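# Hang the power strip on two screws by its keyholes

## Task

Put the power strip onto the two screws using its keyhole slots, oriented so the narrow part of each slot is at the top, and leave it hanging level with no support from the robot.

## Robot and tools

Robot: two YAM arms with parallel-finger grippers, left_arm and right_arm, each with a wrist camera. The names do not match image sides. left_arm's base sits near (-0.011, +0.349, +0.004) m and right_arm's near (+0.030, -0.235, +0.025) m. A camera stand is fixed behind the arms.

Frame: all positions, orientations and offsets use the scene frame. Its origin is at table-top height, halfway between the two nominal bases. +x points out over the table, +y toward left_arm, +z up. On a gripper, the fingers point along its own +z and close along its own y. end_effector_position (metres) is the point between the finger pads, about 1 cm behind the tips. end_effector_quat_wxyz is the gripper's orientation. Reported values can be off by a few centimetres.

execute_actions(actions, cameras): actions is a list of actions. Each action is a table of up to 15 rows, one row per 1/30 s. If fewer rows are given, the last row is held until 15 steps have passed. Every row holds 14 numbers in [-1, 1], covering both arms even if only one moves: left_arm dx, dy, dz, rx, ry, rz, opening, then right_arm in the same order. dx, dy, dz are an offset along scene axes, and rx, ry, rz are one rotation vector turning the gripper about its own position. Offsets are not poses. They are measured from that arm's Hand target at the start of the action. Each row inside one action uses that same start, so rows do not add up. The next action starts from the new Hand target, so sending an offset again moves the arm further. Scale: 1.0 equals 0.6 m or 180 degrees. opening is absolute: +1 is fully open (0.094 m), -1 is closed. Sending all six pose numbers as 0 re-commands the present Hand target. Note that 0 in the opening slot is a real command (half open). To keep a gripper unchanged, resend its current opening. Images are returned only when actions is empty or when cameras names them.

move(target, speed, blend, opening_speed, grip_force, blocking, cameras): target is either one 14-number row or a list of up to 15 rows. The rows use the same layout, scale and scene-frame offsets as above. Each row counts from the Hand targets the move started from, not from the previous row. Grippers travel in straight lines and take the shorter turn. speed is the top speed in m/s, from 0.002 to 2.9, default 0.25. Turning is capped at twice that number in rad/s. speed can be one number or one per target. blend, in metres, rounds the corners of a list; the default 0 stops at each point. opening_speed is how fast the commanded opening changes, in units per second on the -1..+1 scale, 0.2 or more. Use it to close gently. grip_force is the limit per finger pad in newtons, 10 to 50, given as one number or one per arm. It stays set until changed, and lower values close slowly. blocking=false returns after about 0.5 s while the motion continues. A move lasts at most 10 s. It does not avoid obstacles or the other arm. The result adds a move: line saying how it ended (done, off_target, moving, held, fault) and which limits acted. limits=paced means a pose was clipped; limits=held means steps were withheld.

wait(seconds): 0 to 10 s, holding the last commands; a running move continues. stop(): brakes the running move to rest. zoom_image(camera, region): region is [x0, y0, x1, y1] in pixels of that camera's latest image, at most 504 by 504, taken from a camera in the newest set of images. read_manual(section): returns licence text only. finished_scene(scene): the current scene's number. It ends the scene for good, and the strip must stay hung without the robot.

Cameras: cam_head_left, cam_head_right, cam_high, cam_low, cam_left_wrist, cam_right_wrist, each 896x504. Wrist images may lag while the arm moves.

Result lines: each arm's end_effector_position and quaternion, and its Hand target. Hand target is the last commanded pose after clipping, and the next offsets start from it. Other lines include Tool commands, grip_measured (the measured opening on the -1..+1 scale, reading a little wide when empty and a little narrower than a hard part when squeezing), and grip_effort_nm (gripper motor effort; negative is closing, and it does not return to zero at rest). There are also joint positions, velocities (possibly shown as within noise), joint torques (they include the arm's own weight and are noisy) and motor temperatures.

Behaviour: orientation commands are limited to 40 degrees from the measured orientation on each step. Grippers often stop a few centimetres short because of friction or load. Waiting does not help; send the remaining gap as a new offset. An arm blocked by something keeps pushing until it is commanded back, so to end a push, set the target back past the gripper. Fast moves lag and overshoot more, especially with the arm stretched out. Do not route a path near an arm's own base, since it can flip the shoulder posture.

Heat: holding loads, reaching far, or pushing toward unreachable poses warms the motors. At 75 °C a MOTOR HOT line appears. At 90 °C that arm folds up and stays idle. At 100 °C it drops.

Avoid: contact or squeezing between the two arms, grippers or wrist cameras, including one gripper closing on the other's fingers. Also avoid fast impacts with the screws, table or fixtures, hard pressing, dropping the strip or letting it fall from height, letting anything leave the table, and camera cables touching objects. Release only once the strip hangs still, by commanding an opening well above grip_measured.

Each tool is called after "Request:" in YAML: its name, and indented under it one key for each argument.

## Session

Scene 1 is done. I'll look at scene 2 next.

Request:
execute_actions:
  actions: []

Request:
zoom_image:
  camera: "cam_head_right"
  region: [300, 150, 680, 430]

Request:
zoom_image:
  camera: "cam_high"
  region: [240, 40, 560, 400]

Scene clock: 0.00 s.
left_arm: end_effector_position=(+0.3851, +0.3786, +0.1023) grip_measured=+1.000 grip_effort_nm=n/a end_effector_quat_wxyz=(+0.579, -0.055, +0.812, +0.052) | right_arm: end_effector_position=(+0.4237, -0.2554, +0.1248) grip_measured=+1.000 grip_effort_nm=n/a end_effector_quat_wxyz=(+0.590, +0.057, +0.802, -0.074)
Joint positions: left_arm=[0.017 1.538 0.365 0.839 -0.143 -0.027 0.094] | right_arm=[0.076 1.557 0.341 0.91 0.242 0.022 0.094]
Joint velocities: within noise
Joint torques (N m): no reading
Motor temperatures (°C): left_arm=[26 28 37 36 27 27 27] | right_arm=[29 26 36 36 26 26 24]
Heat: left arm: 37 °C; right arm: 36 °C.
Hand target: left_arm +0.3885, +0.3788, +0.1110; +0.589, -0.056, +0.804, +0.052 | right_arm +0.4259, -0.2555, +0.1305; +0.597, +0.059, +0.797, -0.074
Tool commands: left_gripper/opening=+1.0 right_gripper/opening=+1.0
camera_calibration:
cam_left_wrist: T_world_to_cam=[[0.153641, -0.98794, -0.0191974, 0.316345], [-0.680595, -0.0917191, -0.726896, 0.409091], [0.716369, 0.124747, -0.686479, -0.165614], [0, 0, 0, 1]] pos_world=[0.348462, 0.370711, 0.189749]
cam_right_wrist: T_world_to_cam=[[-0.152374, -0.986542, 0.0592977, -0.189836], [-0.66103, 0.0571273, -0.748182, 0.424245], [0.734725, -0.153201, -0.660839, -0.177952], [0, 0, 0, 1]] pos_world=[0.382258, -0.23878, 0.211072]

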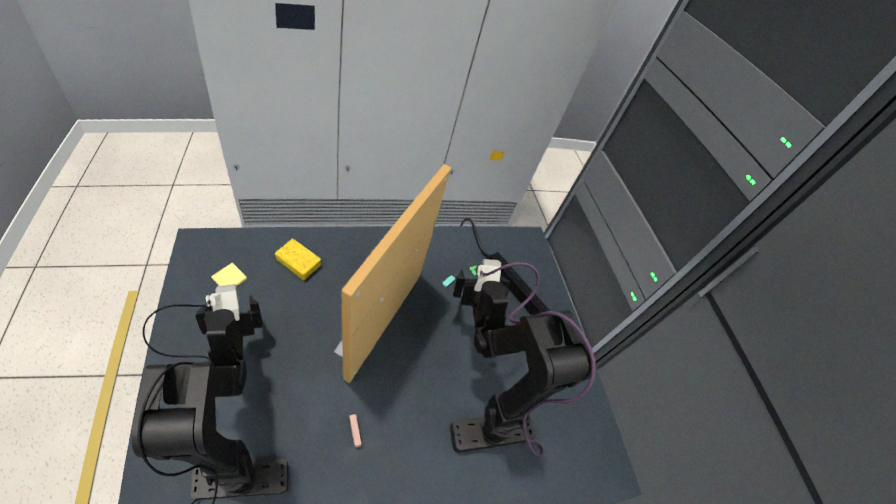

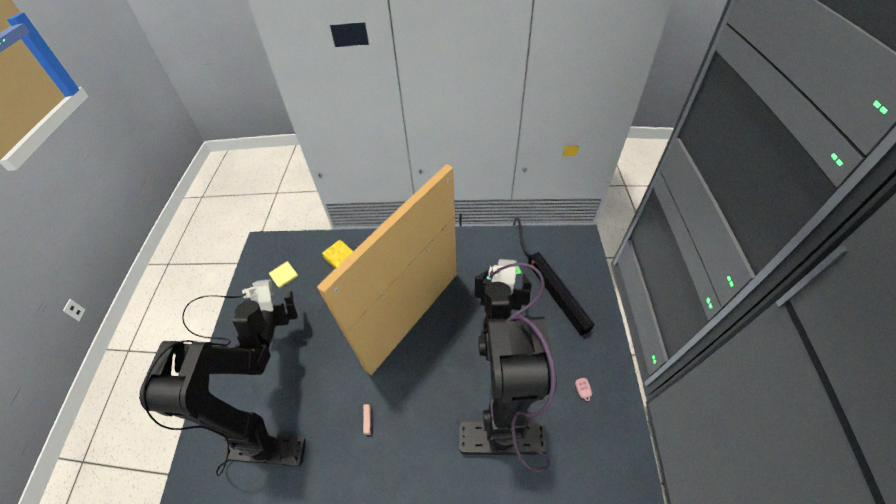

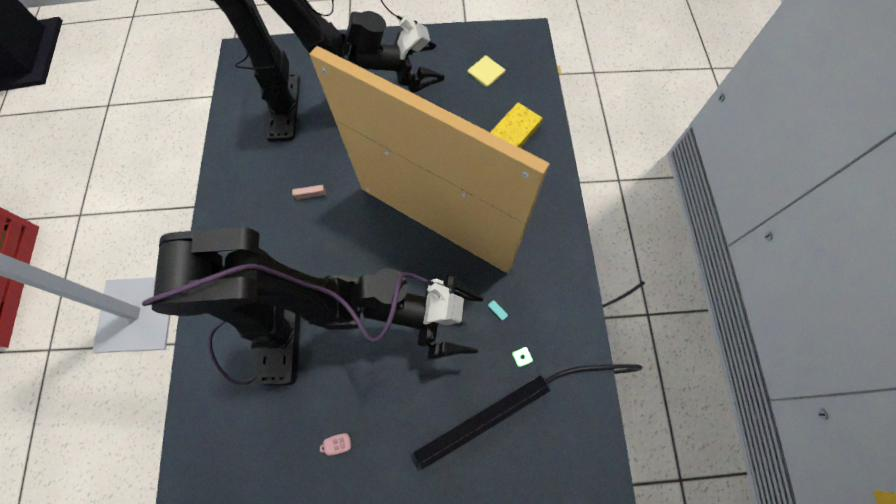

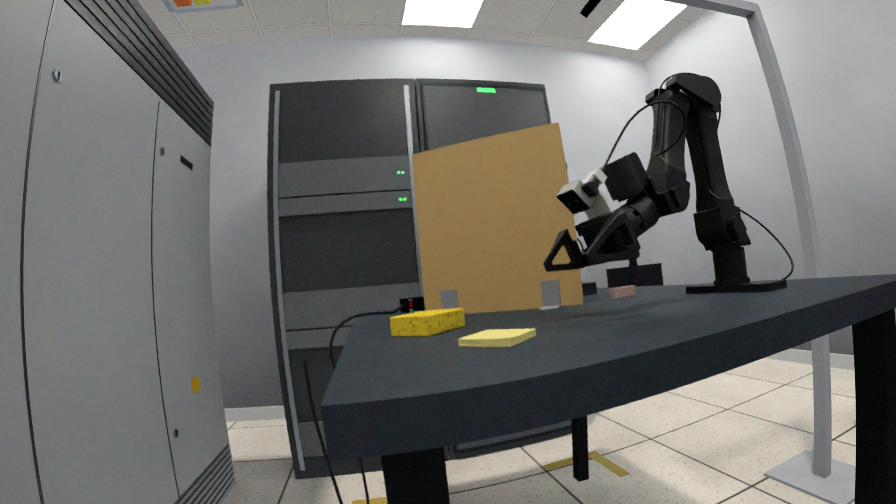

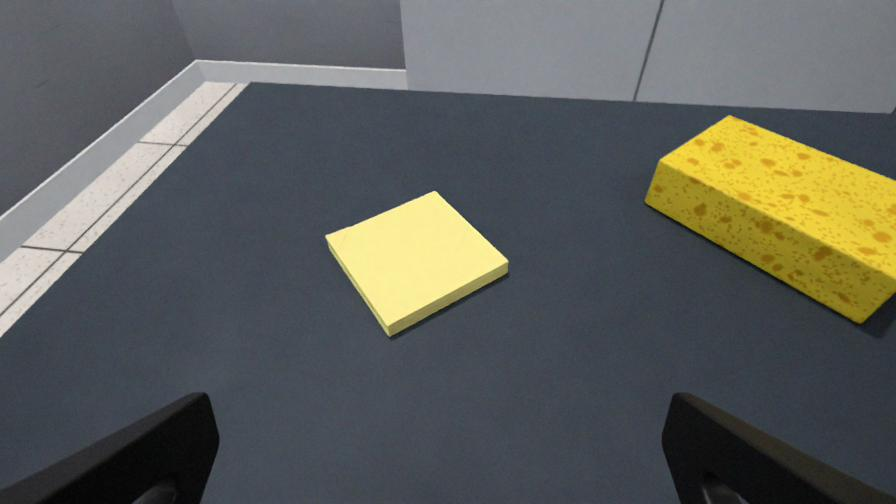

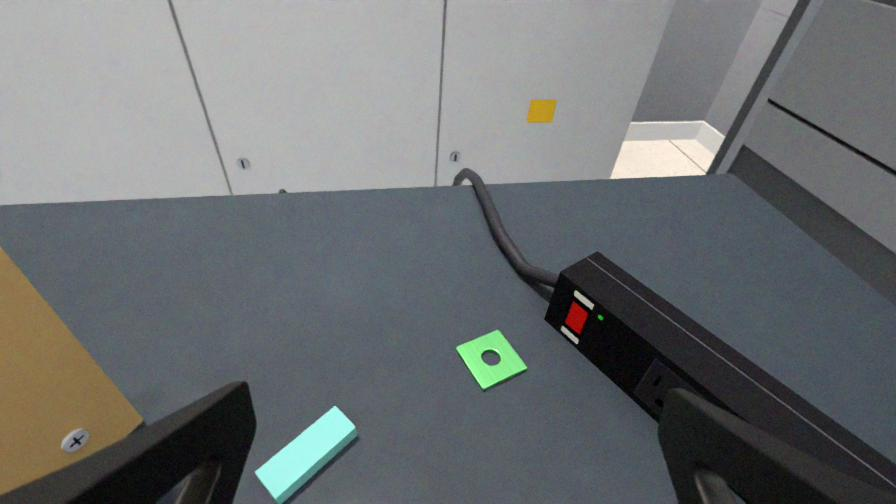

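Scaled by 1.326 from the camera's 896x504 image, which has a finer 1280x720 frame.

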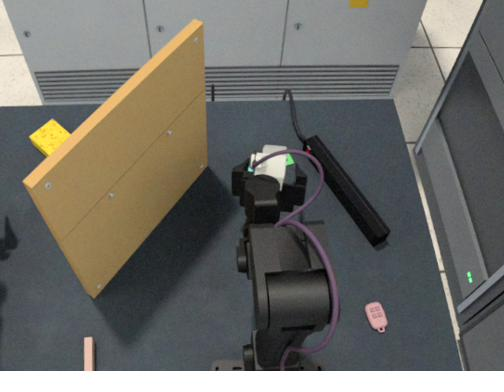

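Scaled by 1.400 from the camera's 896x504 image, which has a finer 1280x720 frame.

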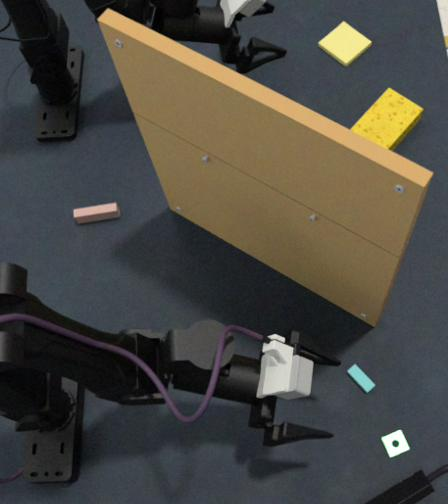

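Request:
zoom_image:
  camera: "cam_right_wrist"
  region: [530, 230, 896, 504]

Request:
zoom_image:
  camera: "cam_high"
  region: [400, 350, 660, 480]

Request:
zoom_image:
  camera: "cam_head_right"
  region: [500, 210, 620, 350]

Scaled by 1.377 from the camera's 896x504 image, which has a finer 1280x720 frame.

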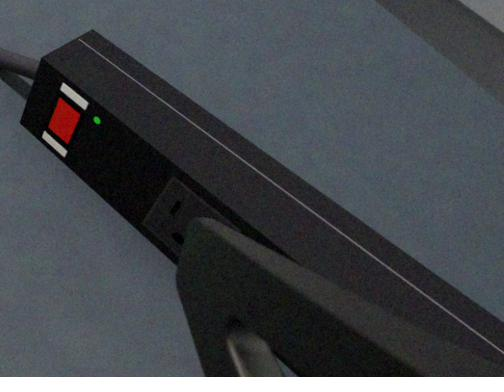

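Scaled by 1.938 from the camera's 896x504 image, which has a finer 1280x720 frame.

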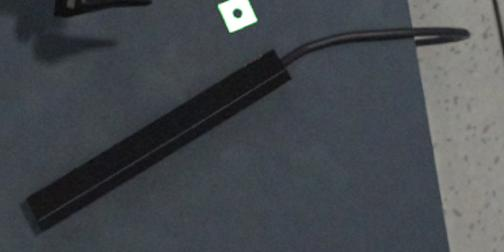

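Scaled by 3.600 from the camera's 896x504 image, which has a finer 1280x720 frame.

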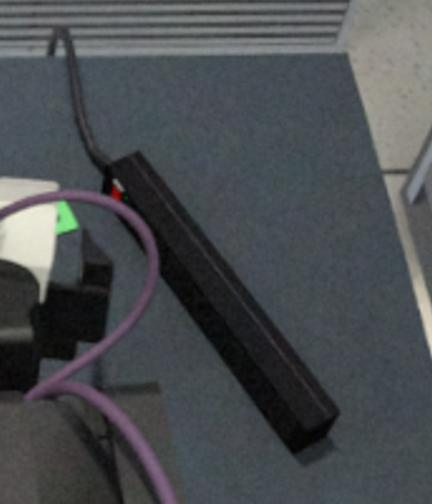

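Request:
move:
  target:
    - [-0.2475,-0.248,0.2483,0.4385,-0.3085,-0.378,1.0,-0.0615,-0.3742,0.0158,0.2669,0.3309,-0.2615,1.0]
    - [-0.3675,-0.3647,0.2483,0.4385,-0.3085,-0.378,1.0,-0.0615,-0.4158,-0.0342,0.2669,0.3309,-0.2615,1.0]
  speed: [0.45, 0.2]
  blend: [0.02, 0]
  cameras: ["cam_right_wrist", "cam_left_wrist", "cam_head_right"]

Scene clock: 15.90 s.
left_arm: end_effector_position=(+0.1706, +0.1606, +0.2396) grip_measured=+1.000 grip_effort_nm=-0.01 end_effector_quat_wxyz=(+0.676, +0.693, +0.192, +0.159) | right_arm: end_effector_position=(+0.3832, -0.5005, +0.1118) grip_measured=+1.000 grip_effort_nm=0.00 end_effector_quat_wxyz=(-0.007, +0.528, +0.849, -0.002)
Joint positions: left_arm=[-0.311 0.416 0.255 0.113 0.749 1.563 0.094] | right_arm=[-0.625 2.288 2.127 -1.422 0.005 0.468 0.094]
Joint torques (N m): left_arm=[-0.73 -0.02 11.08 1.73 -0.02 0.1] | right_arm=[-0.08 -11.02 7.95 0.57 -0.11 0.03]
Heat: left arm: 39 °C; right arm: 37 °C.
Hand target: left_arm +0.1680, +0.1600, +0.2601; +0.685, +0.685, +0.174, +0.174 | right_arm +0.3890, -0.5048, +0.1099; +0.000, +0.527, +0.850, +0.000
Off the commanded pose: left_arm 0.021 m, 3 deg | right_arm 0.008 m, 1 deg.
move: off_target (left_arm)
camera_calibration:
cam_left_wrist: T_world_to_cam=[[-0.0528399, 0.00712876, -0.998578, 0.246657], [0.59877, 0.8005, -0.0259693, -0.186534], [0.799176, -0.59929, -0.0465668, 0.0583652], [0, 0, 0, 1]] pos_world=[0.0780799, 0.18254, 0.244179]
cam_right_wrist: T_world_to_cam=[[-0.889856, -0.456015, -0.014395, 0.119252], [-0.419046, 0.804424, 0.421072, 0.552284], [-0.180435, 0.380726, -0.906913, 0.451119], [0, 0, 0, 1]] pos_world=[0.418948, -0.561643, 0.178291]
Images, in order (width x height): cam_head_right 896x504, cam_left_wrist 896x504, cam_right_wrist 896x504.

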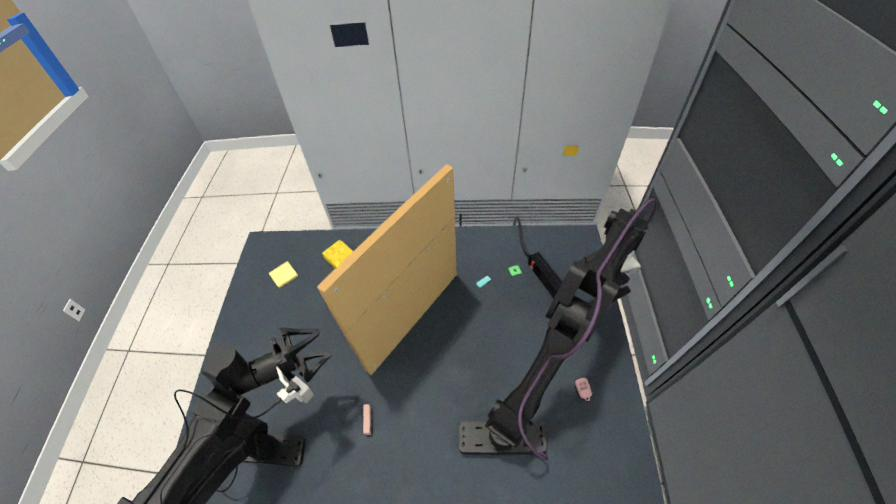

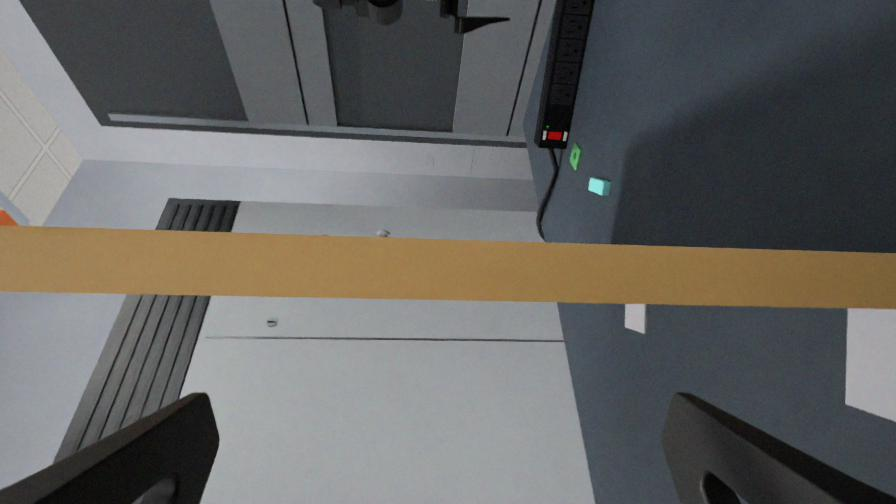

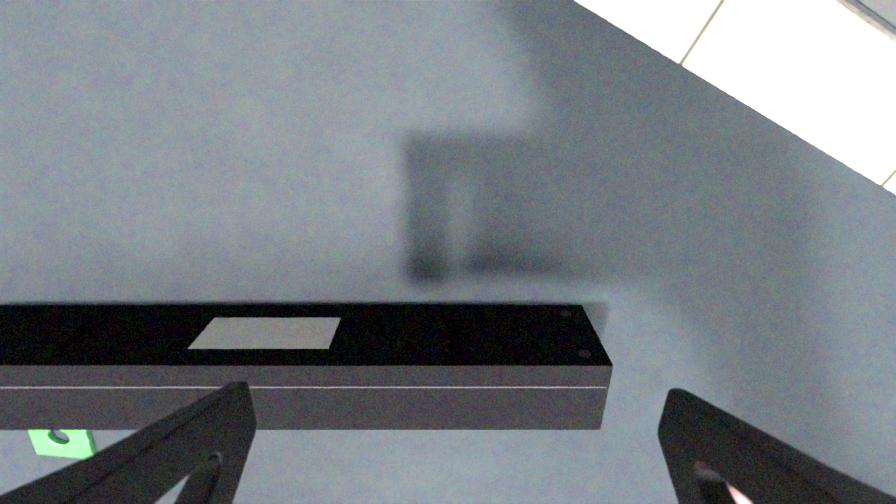

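Request:
zoom_image:
  camera: "cam_right_wrist"
  region: [340, 290, 630, 440]

Request:
zoom_image:
  camera: "cam_right_wrist"
  region: [430, 300, 530, 370]

Request:
zoom_image:
  camera: "cam_right_wrist"
  region: [0, 290, 240, 440]

Scaled by 1.738 from the camera's 896x504 image, which has a finer 1280x720 frame.

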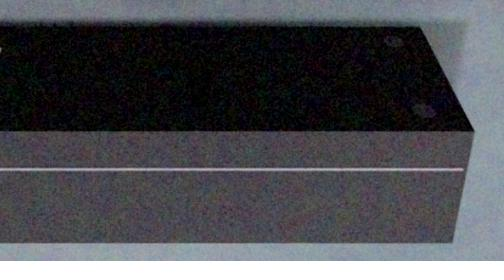

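Scaled by 5.040 from the camera's 896x504 image, which has a finer 1280x720 frame.

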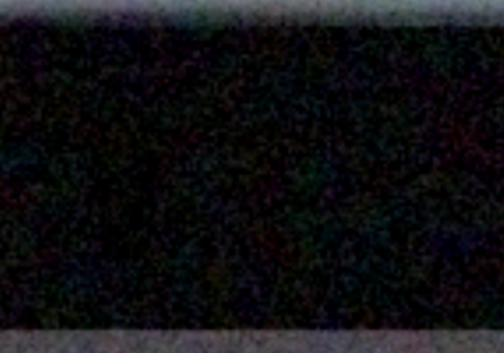

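Scaled by 2.100 from the camera's 896x504 image, which has a finer 1280x720 frame.

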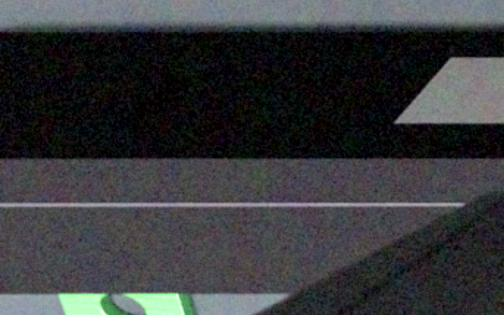

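Request:
zoom_image:
  camera: "cam_left_wrist"
  region: [480, 0, 660, 170]

Request:
zoom_image:
  camera: "cam_left_wrist"
  region: [300, 200, 520, 320]

Scaled by 2.800 from the camera's 896x504 image, which has a finer 1280x720 frame.

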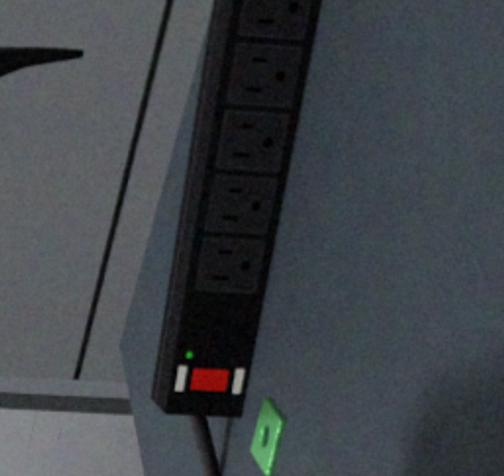

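Scaled by 2.291 from the camera's 896x504 image, which has a finer 1280x720 frame.

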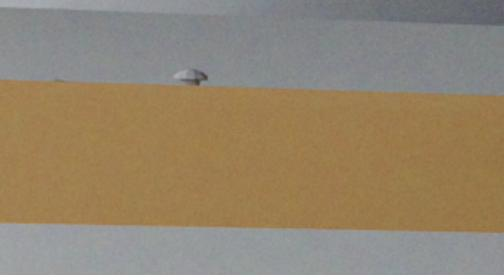

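Request:
move:
  target:
    - [0,0,0,0,0,0,1.0,0.08,0.1513,0.04,0,0,0.5028,1.0]
    - [0,0,0,0,0,0,1.0,0.08,0.1513,-0.1248,0,0,0.5028,1.0]
  speed: [0.4, 0.2]
  blend: [0.02, 0]
  cameras: ["cam_right_wrist", "cam_head_right"]

Scene clock: 29.83 s.
left_arm: end_effector_position=(+0.1706, +0.1606, +0.2394) grip_measured=+1.000 grip_effort_nm=0.00 end_effector_quat_wxyz=(+0.676, +0.693, +0.192, +0.159) | right_arm: end_effector_position=(+0.4368, -0.4148, +0.0442) grip_measured=+1.000 grip_effort_nm=-0.01 end_effector_quat_wxyz=(+0.002, -0.229, +0.973, -0.004)
Joint positions: left_arm=[-0.311 0.416 0.255 0.112 0.748 1.564 0.094] | right_arm=[-0.396 2.294 1.868 -1.136 0.005 -0.879 0.094]
Joint torques (N m): left_arm=[-0.72 -0.01 11.1 1.71 -0.04 0.11] | right_arm=[-0.01 -11.33 4.64 0.66 -0.12 -0.04]
Motor temperatures (°C): left_arm=[26 28 43 38 27 27 27] | right_arm=[29 29 38 36 26 25 24]
Heat: left arm: 43 °C; right arm: 38 °C.
Hand target: left_arm +0.1680, +0.1599, +0.2601; +0.685, +0.685, +0.174, +0.174 | right_arm +0.4370, -0.4142, +0.0350; -0.001, -0.232, +0.973, +0.000
Off the commanded pose: left_arm 0.021 m, 3 deg | right_arm 0.009 m, 1 deg.
move: off_target (left_arm)
camera_calibration:
cam_right_wrist: T_world_to_cam=[[0.460291, -0.887649, -0.0145145, -0.563731], [-0.806549, -0.424957, 0.410963, 0.193941], [-0.370959, -0.177456, -0.911536, 0.218697], [0, 0, 0, 1]] pos_world=[0.497031, -0.37917, 0.111466]
Images, in order (width x height): cam_head_right 896x504, cam_right_wrist 896x504.

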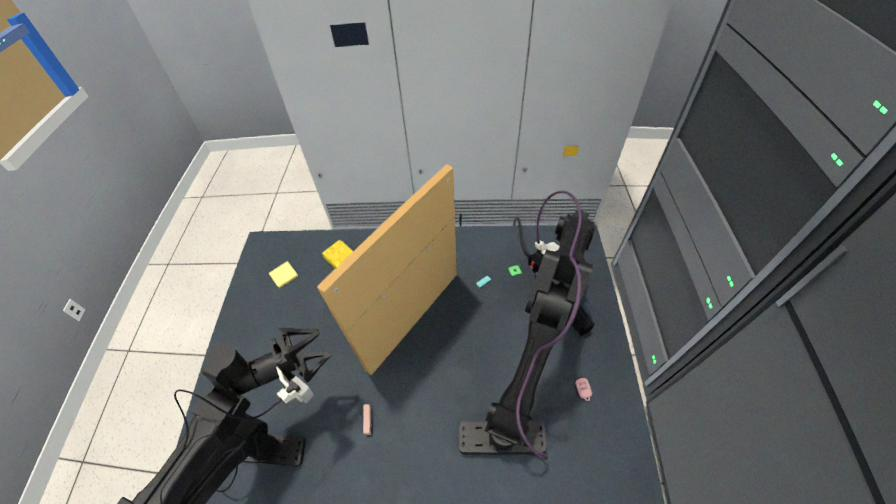

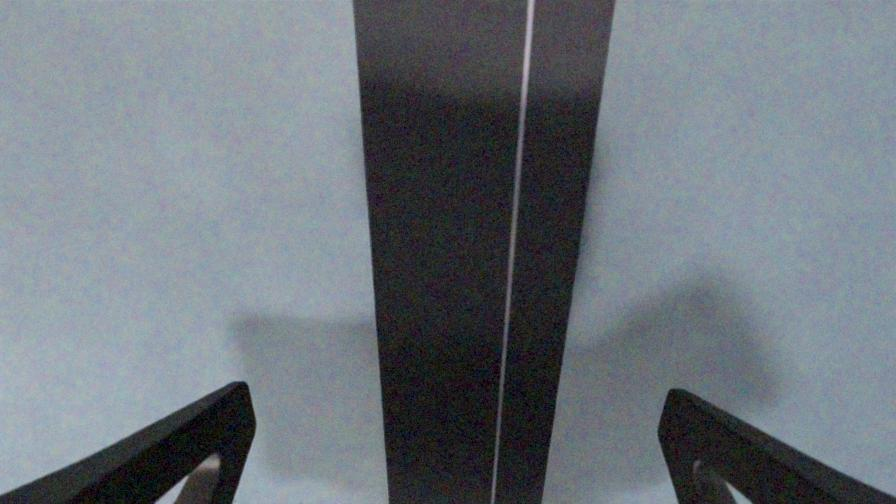

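Request:
move:
  target:
    - [0,0,0,0,0,0,1.0,0.002,-0.004,-0.0258,0,0,0,1.0]
    - [0,0,0,0,0,0,1.0,0.002,-0.004,-0.0258,0,0,0,-0.5]
  speed: 0.12
  opening_speed: 1.2
  cameras: ["cam_right_wrist"]

Scene clock: 33.77 s.
left_arm: end_effector_position=(+0.1706, +0.1606, +0.2394) grip_measured=+1.000 grip_effort_nm=0.00 end_effector_quat_wxyz=(+0.676, +0.693, +0.192, +0.159) | right_arm: end_effector_position=(+0.4398, -0.4162, +0.0308) grip_measured=-0.297 grip_effort_nm=-1.03 end_effector_quat_wxyz=(+0.004, -0.232, +0.973, -0.006)
Joint positions: left_arm=[-0.311 0.416 0.255 0.112 0.748 1.564 0.094] | right_arm=[-0.396 2.314 1.847 -1.09 0.005 -0.884 0.033]
Joint torques (N m): left_arm=[-0.73 -0.02 11.1 1.71 -0.04 0.11] | right_arm=[-0.24 -10.91 4.82 0.66 -0.07 -0.04]
Heat: left arm: 43 °C; right arm: 38 °C.
Hand target: left_arm +0.1680, +0.1599, +0.2601; +0.685, +0.685, +0.174, +0.174 | right_arm +0.4382, -0.4165, +0.0195; -0.001, -0.233, +0.973, +0.000
Off the commanded pose: left_arm 0.021 m, 3 deg | right_arm 0.011 m, 1 deg.
move: off_target (left_arm, right_arm); target 2's new opening was sent with right_arm's hand 0.011 m and 1 deg from that target
camera_calibration:
cam_right_wrist: T_world_to_cam=[[0.464758, -0.885384, -0.00971258, -0.567635], [-0.806717, -0.427935, 0.407528, 0.200286], [-0.364975, -0.181567, -0.913141, 0.203121], [0, 0, 0, 1]] pos_world=[0.499521, -0.379986, 0.0983431]
Images, in order (width x height): cam_right_wrist 896x504.

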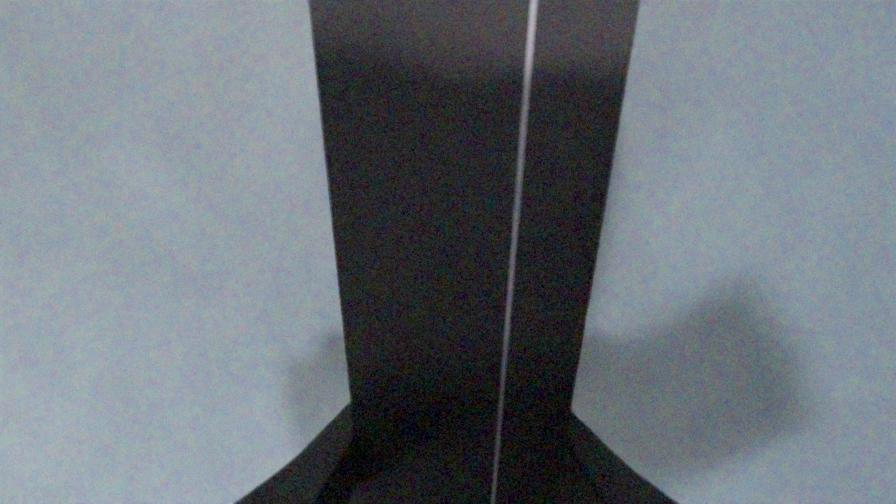

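Request:
move:
  target:
    - [0,0,0,0,0,0,1.0,0,0,0.1167,0,0,0,-0.5]
    - [0,0,0,0,0,0,1.0,-0.03,0,0.2667,-0.248,-0.1253,0,-0.5]
  speed: [0.2, 0.4]
  blend: [0.04, 0]
  cameras: ["cam_high", "cam_head_right"]

Request:
zoom_image:
  camera: "cam_high"
  region: [380, 300, 620, 480]

Scene clock: 37.97 s.
left_arm: end_effector_position=(+0.1706, +0.1606, +0.2394) grip_measured=+1.000 grip_effort_nm=0.00 end_effector_quat_wxyz=(+0.676, +0.693, +0.192, +0.159) | right_arm: end_effector_position=(+0.4099, -0.4094, +0.1480) grip_measured=-0.297 grip_effort_nm=-1.03 end_effector_quat_wxyz=(+0.051, -0.246, +0.892, -0.375)
Joint positions: left_arm=[-0.311 0.416 0.255 0.112 0.748 1.564 0.094] | right_arm=[-0.157 1.718 1.213 -0.572 0.626 -0.877 0.033]
Joint torques (N m): left_arm=[-0.73 -0.02 11.08 1.71 -0.03 0.11] | right_arm=[-0.02 -13.26 6.16 2.01 0.56 0.16]
Heat: left arm: 44 °C; right arm: 38 °C.
Hand target: left_arm +0.1680, +0.1599, +0.2601; +0.685, +0.685, +0.174, +0.174 | right_arm +0.4202, -0.4165, +0.1796; +0.097, -0.210, +0.882, -0.411
Off the commanded pose: left_arm 0.021 m, 3 deg | right_arm 0.034 m, 8 deg.
move: off_target (left_arm, right_arm); blend cut to 0.0349 m at target 1
Images, in order (width x height): cam_head_right 896x504, cam_high 896x504.

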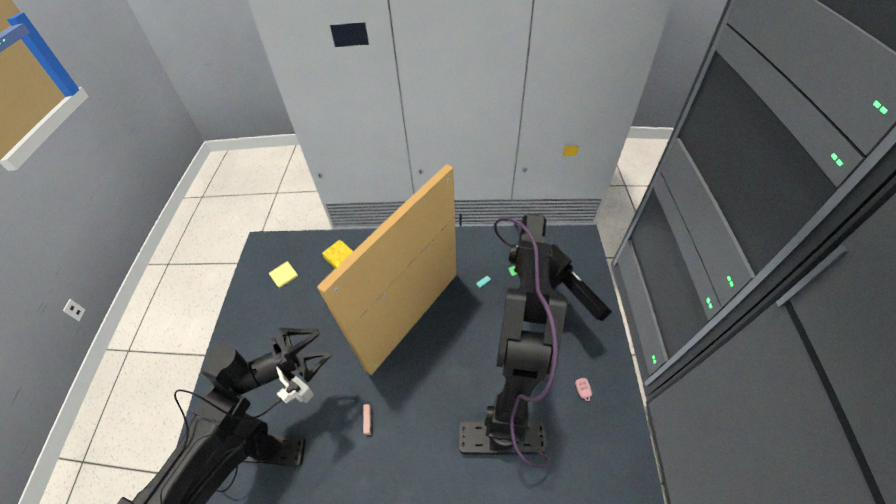

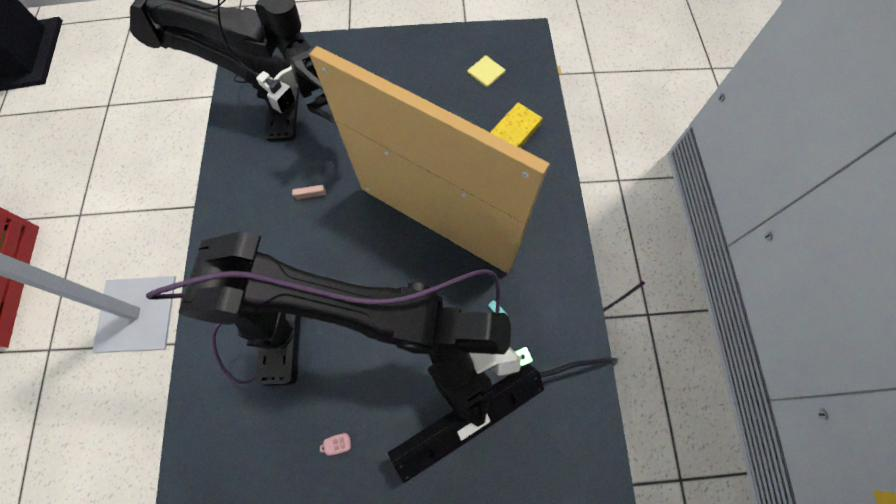

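Scaled by 2.100 from the camera's 896x504 image, which has a finer 1280x720 frame.

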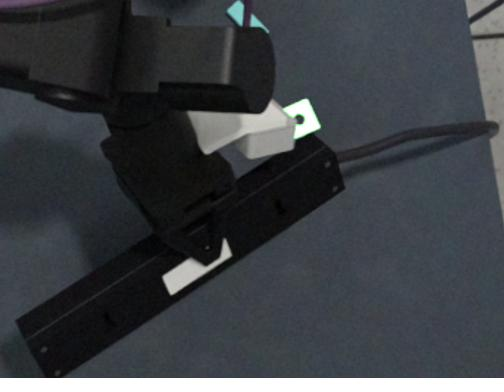

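Request:
zoom_image:
  camera: "cam_high"
  region: [410, 430, 460, 470]

Request:
zoom_image:
  camera: "cam_high"
  region: [490, 378, 540, 418]

Scaled by 10.080 from the camera's 896x504 image, which has a finer 1280x720 frame.

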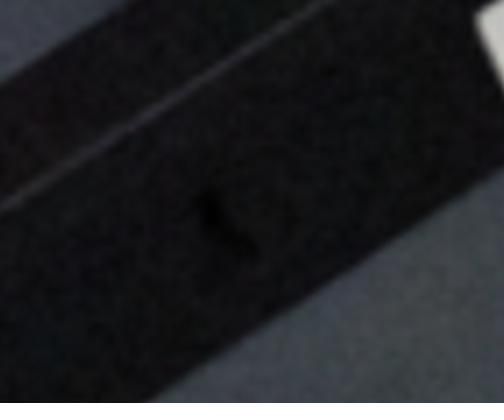

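Scaled by 10.080 from the camera's 896x504 image, which has a finer 1280x720 frame.

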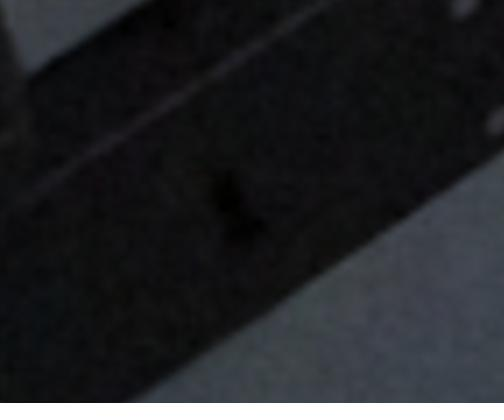

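Request:
zoom_image:
  camera: "cam_high"
  region: [424, 440, 444, 460]

Request:
zoom_image:
  camera: "cam_high"
  region: [503, 388, 523, 408]

Scaled by 25.200 from the camera's 896x504 image, which has a finer 1280x720 frame.

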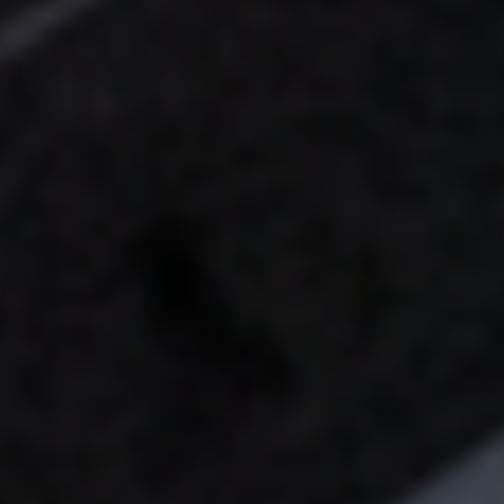

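Scaled by 25.200 from the camera's 896x504 image, which has a finer 1280x720 frame.

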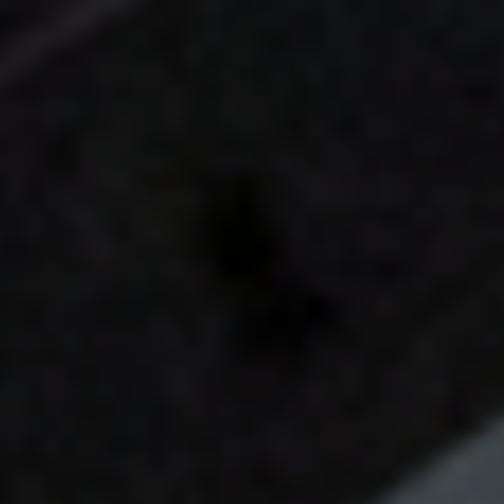

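Request:
zoom_image:
  camera: "cam_high"
  region: [380, 430, 450, 490]

Request:
zoom_image:
  camera: "cam_high"
  region: [490, 355, 560, 415]

Scaled by 7.200 from the camera's 896x504 image, which has a finer 1280x720 frame.

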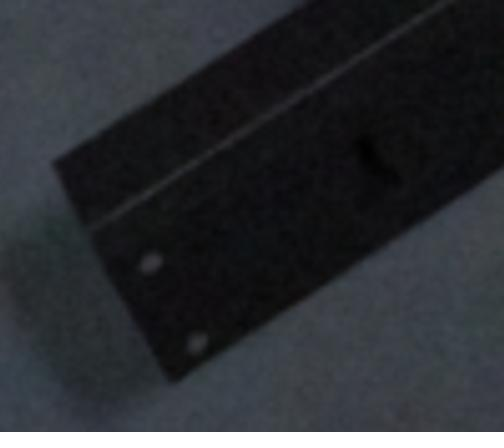

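Scaled by 7.200 from the camera's 896x504 image, which has a finer 1280x720 frame.

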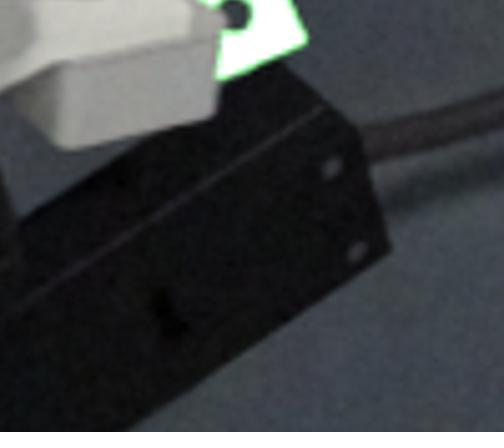

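Request:
move:
  target: [0,0,0,0,0,0,1.0,-0.034,0.0275,0.3173,-0.223,-0.1128,0,-0.5]
  speed: 0.4
  cameras: ["cam_high"]

Request:
zoom_image:
  camera: "cam_high"
  region: [340, 260, 660, 480]

Scene clock: 50.87 s.
left_arm: end_effector_position=(+0.1706, +0.1606, +0.2394) grip_measured=+1.000 grip_effort_nm=0.00 end_effector_quat_wxyz=(+0.676, +0.693, +0.192, +0.159) | right_arm: end_effector_position=(+0.4021, -0.3986, +0.3455) grip_measured=-0.297 grip_effort_nm=-1.03 end_effector_quat_wxyz=(+0.112, -0.216, +0.668, -0.703)
Joint positions: left_arm=[-0.311 0.416 0.255 0.112 0.748 1.564 0.094] | right_arm=[0.007 1.402 0.909 0.525 1.087 -1.754 0.033]
Joint torques (N m): left_arm=[-0.72 -0.03 11.08 1.71 -0.04 0.11] | right_arm=[-0.5 -6.89 6.89 2.79 -0.17 0.43]
Heat: left arm: 45 °C; right arm: 38 °C.
Hand target: left_arm +0.1680, +0.1599, +0.2601; +0.685, +0.685, +0.174, +0.174 | right_arm +0.3998, -0.4001, +0.3699; +0.170, -0.157, +0.657, -0.717
Off the commanded pose: left_arm 0.021 m, 3 deg | right_arm 0.025 m, 10 deg.
move: off_target (left_arm, right_arm)
Images, in order (width x height): cam_high 896x504.

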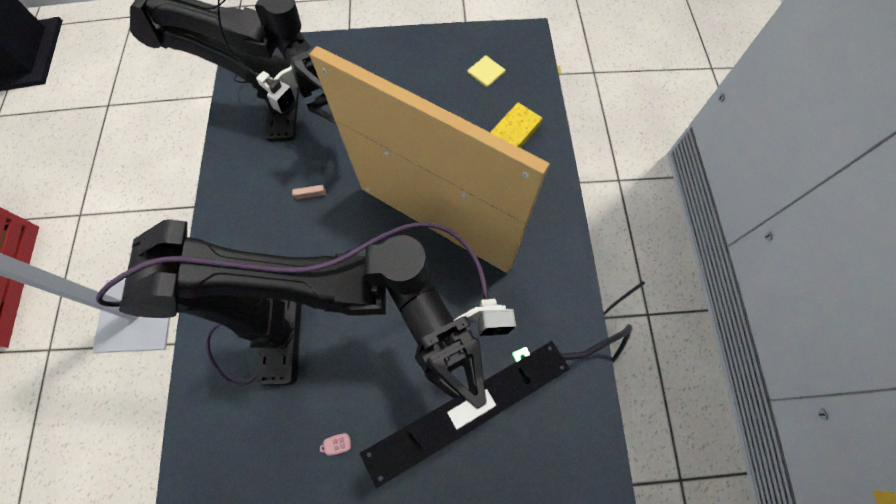

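Scaled by 1.575 from the camera's 896x504 image, which has a finer 1280x720 frame.

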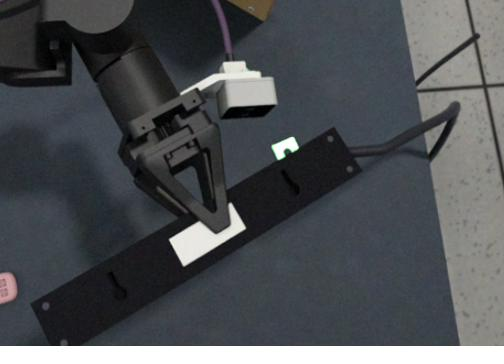

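Request:
zoom_image:
  camera: "cam_high"
  region: [395, 420, 435, 460]

Request:
zoom_image:
  camera: "cam_high"
  region: [505, 355, 545, 395]

Scaled by 12.600 from the camera's 896x504 image, which has a finer 1280x720 frame.

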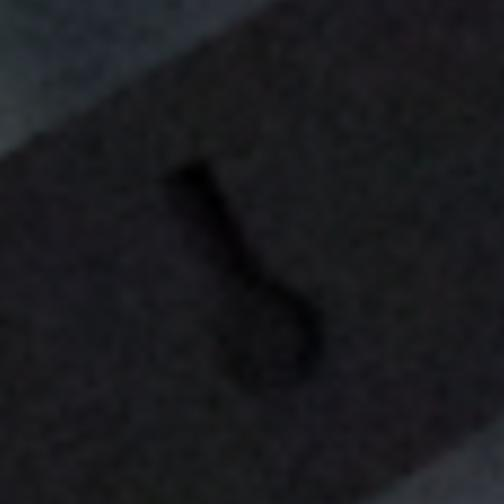

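Scaled by 12.600 from the camera's 896x504 image, which has a finer 1280x720 frame.

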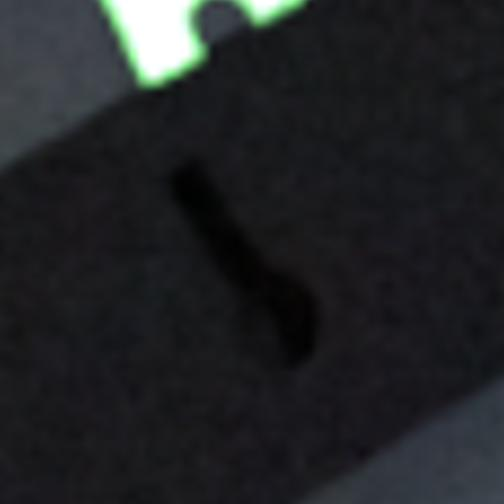

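Request:
move:
  target:
    - [0,0,0,0,0,0,1.0,-0.1663,0.1502,-0.2498,0.3574,0.4017,0.1811,-0.5]
    - [0,0,0,0,0,0,1.0,-0.3547,0.2168,-0.4915,0.4292,0.6968,0.1389,-0.5]
  speed: [0.45, 0.35]
  blend: [0.05, 0]
  cameras: ["cam_head_right", "cam_high", "cam_right_wrist"]

Scene clock: 62.80 s.
left_arm: end_effector_position=(+0.1706, +0.1606, +0.2394) grip_measured=+1.000 grip_effort_nm=0.00 end_effector_quat_wxyz=(+0.676, +0.693, +0.192, +0.159) | right_arm: end_effector_position=(+0.2164, -0.2732, +0.0588) grip_measured=-0.297 grip_effort_nm=-1.03 end_effector_quat_wxyz=(+0.240, +0.634, -0.697, -0.232)
Joint positions: left_arm=[-0.311 0.416 0.255 0.112 0.748 1.564 0.094] | right_arm=[-0.12 2.004 1.223 -1.469 0.07 -1.592 0.033]
Joint torques (N m): left_arm=[-0.73 -0.01 11.08 1.71 -0.04 0.11] | right_arm=[1.42 -7.15 2.24 -1.76 0.21 -0.55]
Heat: left arm: 45 °C; right arm: 39 °C.
Hand target: left_arm +0.1680, +0.1599, +0.2601; +0.685, +0.685, +0.174, +0.174 | right_arm +0.1871, -0.2701, +0.0750; -0.294, -0.643, +0.644, +0.293
Off the commanded pose: left_arm 0.021 m, 3 deg | right_arm 0.034 m, 11 deg.
joint sent to its limit (right arm) — joint 4 (wrist pitch), lower limit. The joint targets still meet the commanded pose.
move: off_target (left_arm, right_arm)
camera_calibration:
cam_right_wrist: T_world_to_cam=[[0.758522, -0.0711498, -0.647751, -0.140617], [0.20613, -0.916783, 0.34208, -0.278994], [-0.618187, -0.392996, -0.680734, 0.156493], [0, 0, 0, 1]] pos_world=[0.260912, -0.204281, 0.110884]
Images, in order (width x height): cam_head_right 896x504, cam_high 896x504, cam_right_wrist 896x504.

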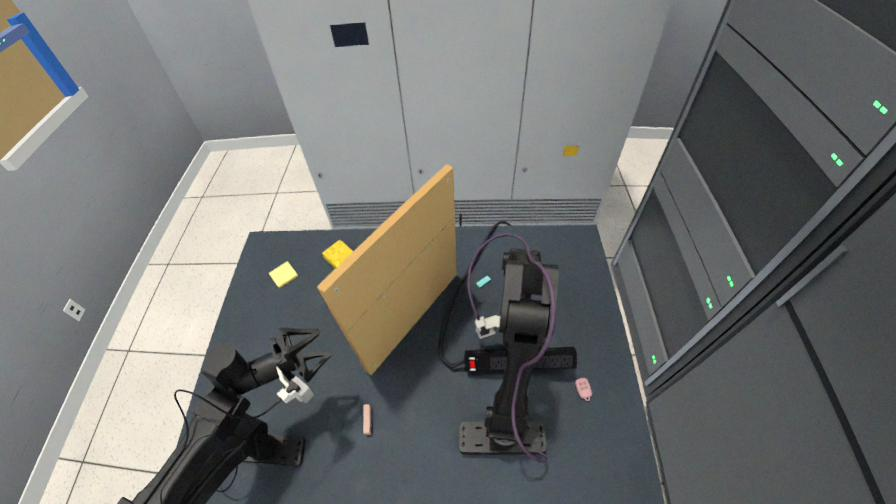

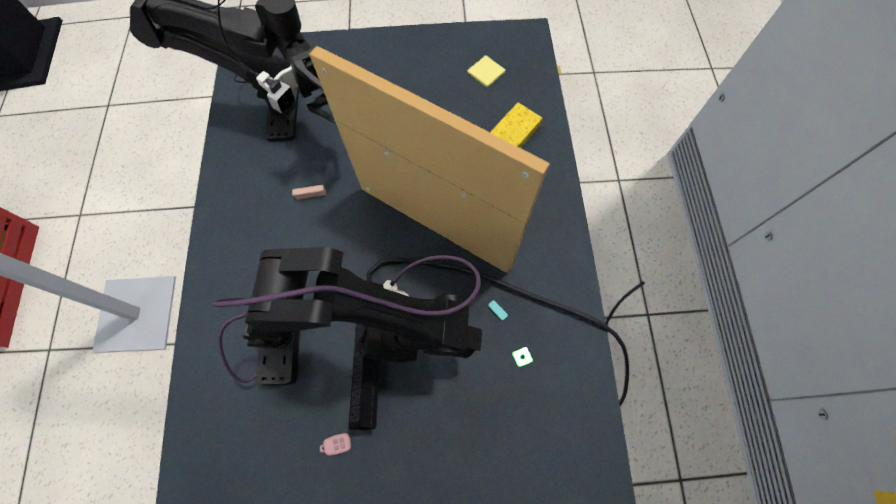

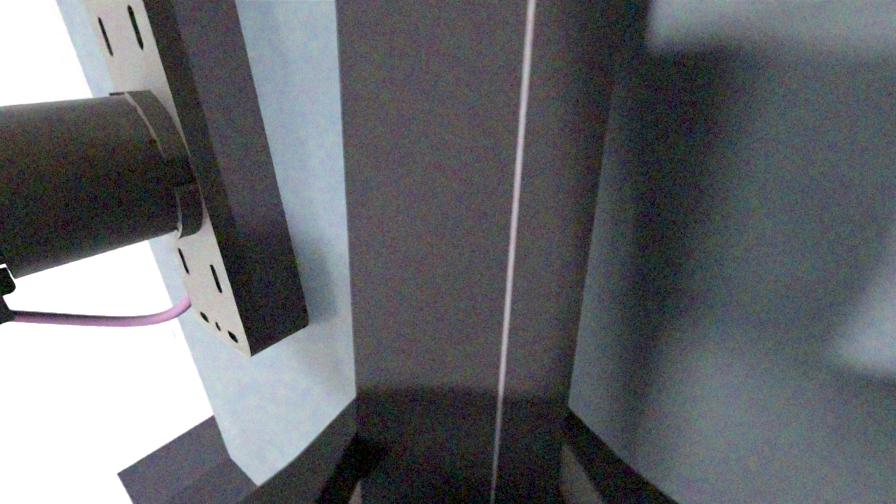

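Request:
move:
  target: [0,0,0,0,0,0,1.0,-0.0333,0,-0.0417,0,0.025,0,-0.5]
  speed: 0.1

Scene clock: 64.63 s.
left_arm: end_effector_position=(+0.1706, +0.1606, +0.2394) grip_measured=+1.000 grip_effort_nm=0.00 end_effector_quat_wxyz=(+0.676, +0.693, +0.192, +0.159) | right_arm: end_effector_position=(+0.1877, -0.2692, +0.0375) grip_measured=-0.297 grip_effort_nm=-1.03 end_effector_quat_wxyz=(+0.282, +0.620, -0.675, -0.283)
Joint positions: left_arm=[-0.311 0.416 0.255 0.112 0.748 1.564 0.094] | right_arm=[-0.12 2.095 1.147 -1.442 0.07 -1.596 0.033]
Joint torques (N m): left_arm=[-0.72 -0.01 11.08 1.71 -0.04 0.11] | right_arm=[1.31 -7.08 1.61 -1.63 0.28 -0.52]
Heat: left arm: 45 °C; right arm: 39 °C.
Hand target: left_arm +0.1680, +0.1599, +0.2601; +0.685, +0.685, +0.174, +0.174 | right_arm +0.1671, -0.2700, +0.0500; +0.318, +0.631, -0.632, -0.318
Off the commanded pose: left_arm 0.021 m, 3 deg | right_arm 0.024 m, 8 deg.
move: off_target (left_arm, right_arm)


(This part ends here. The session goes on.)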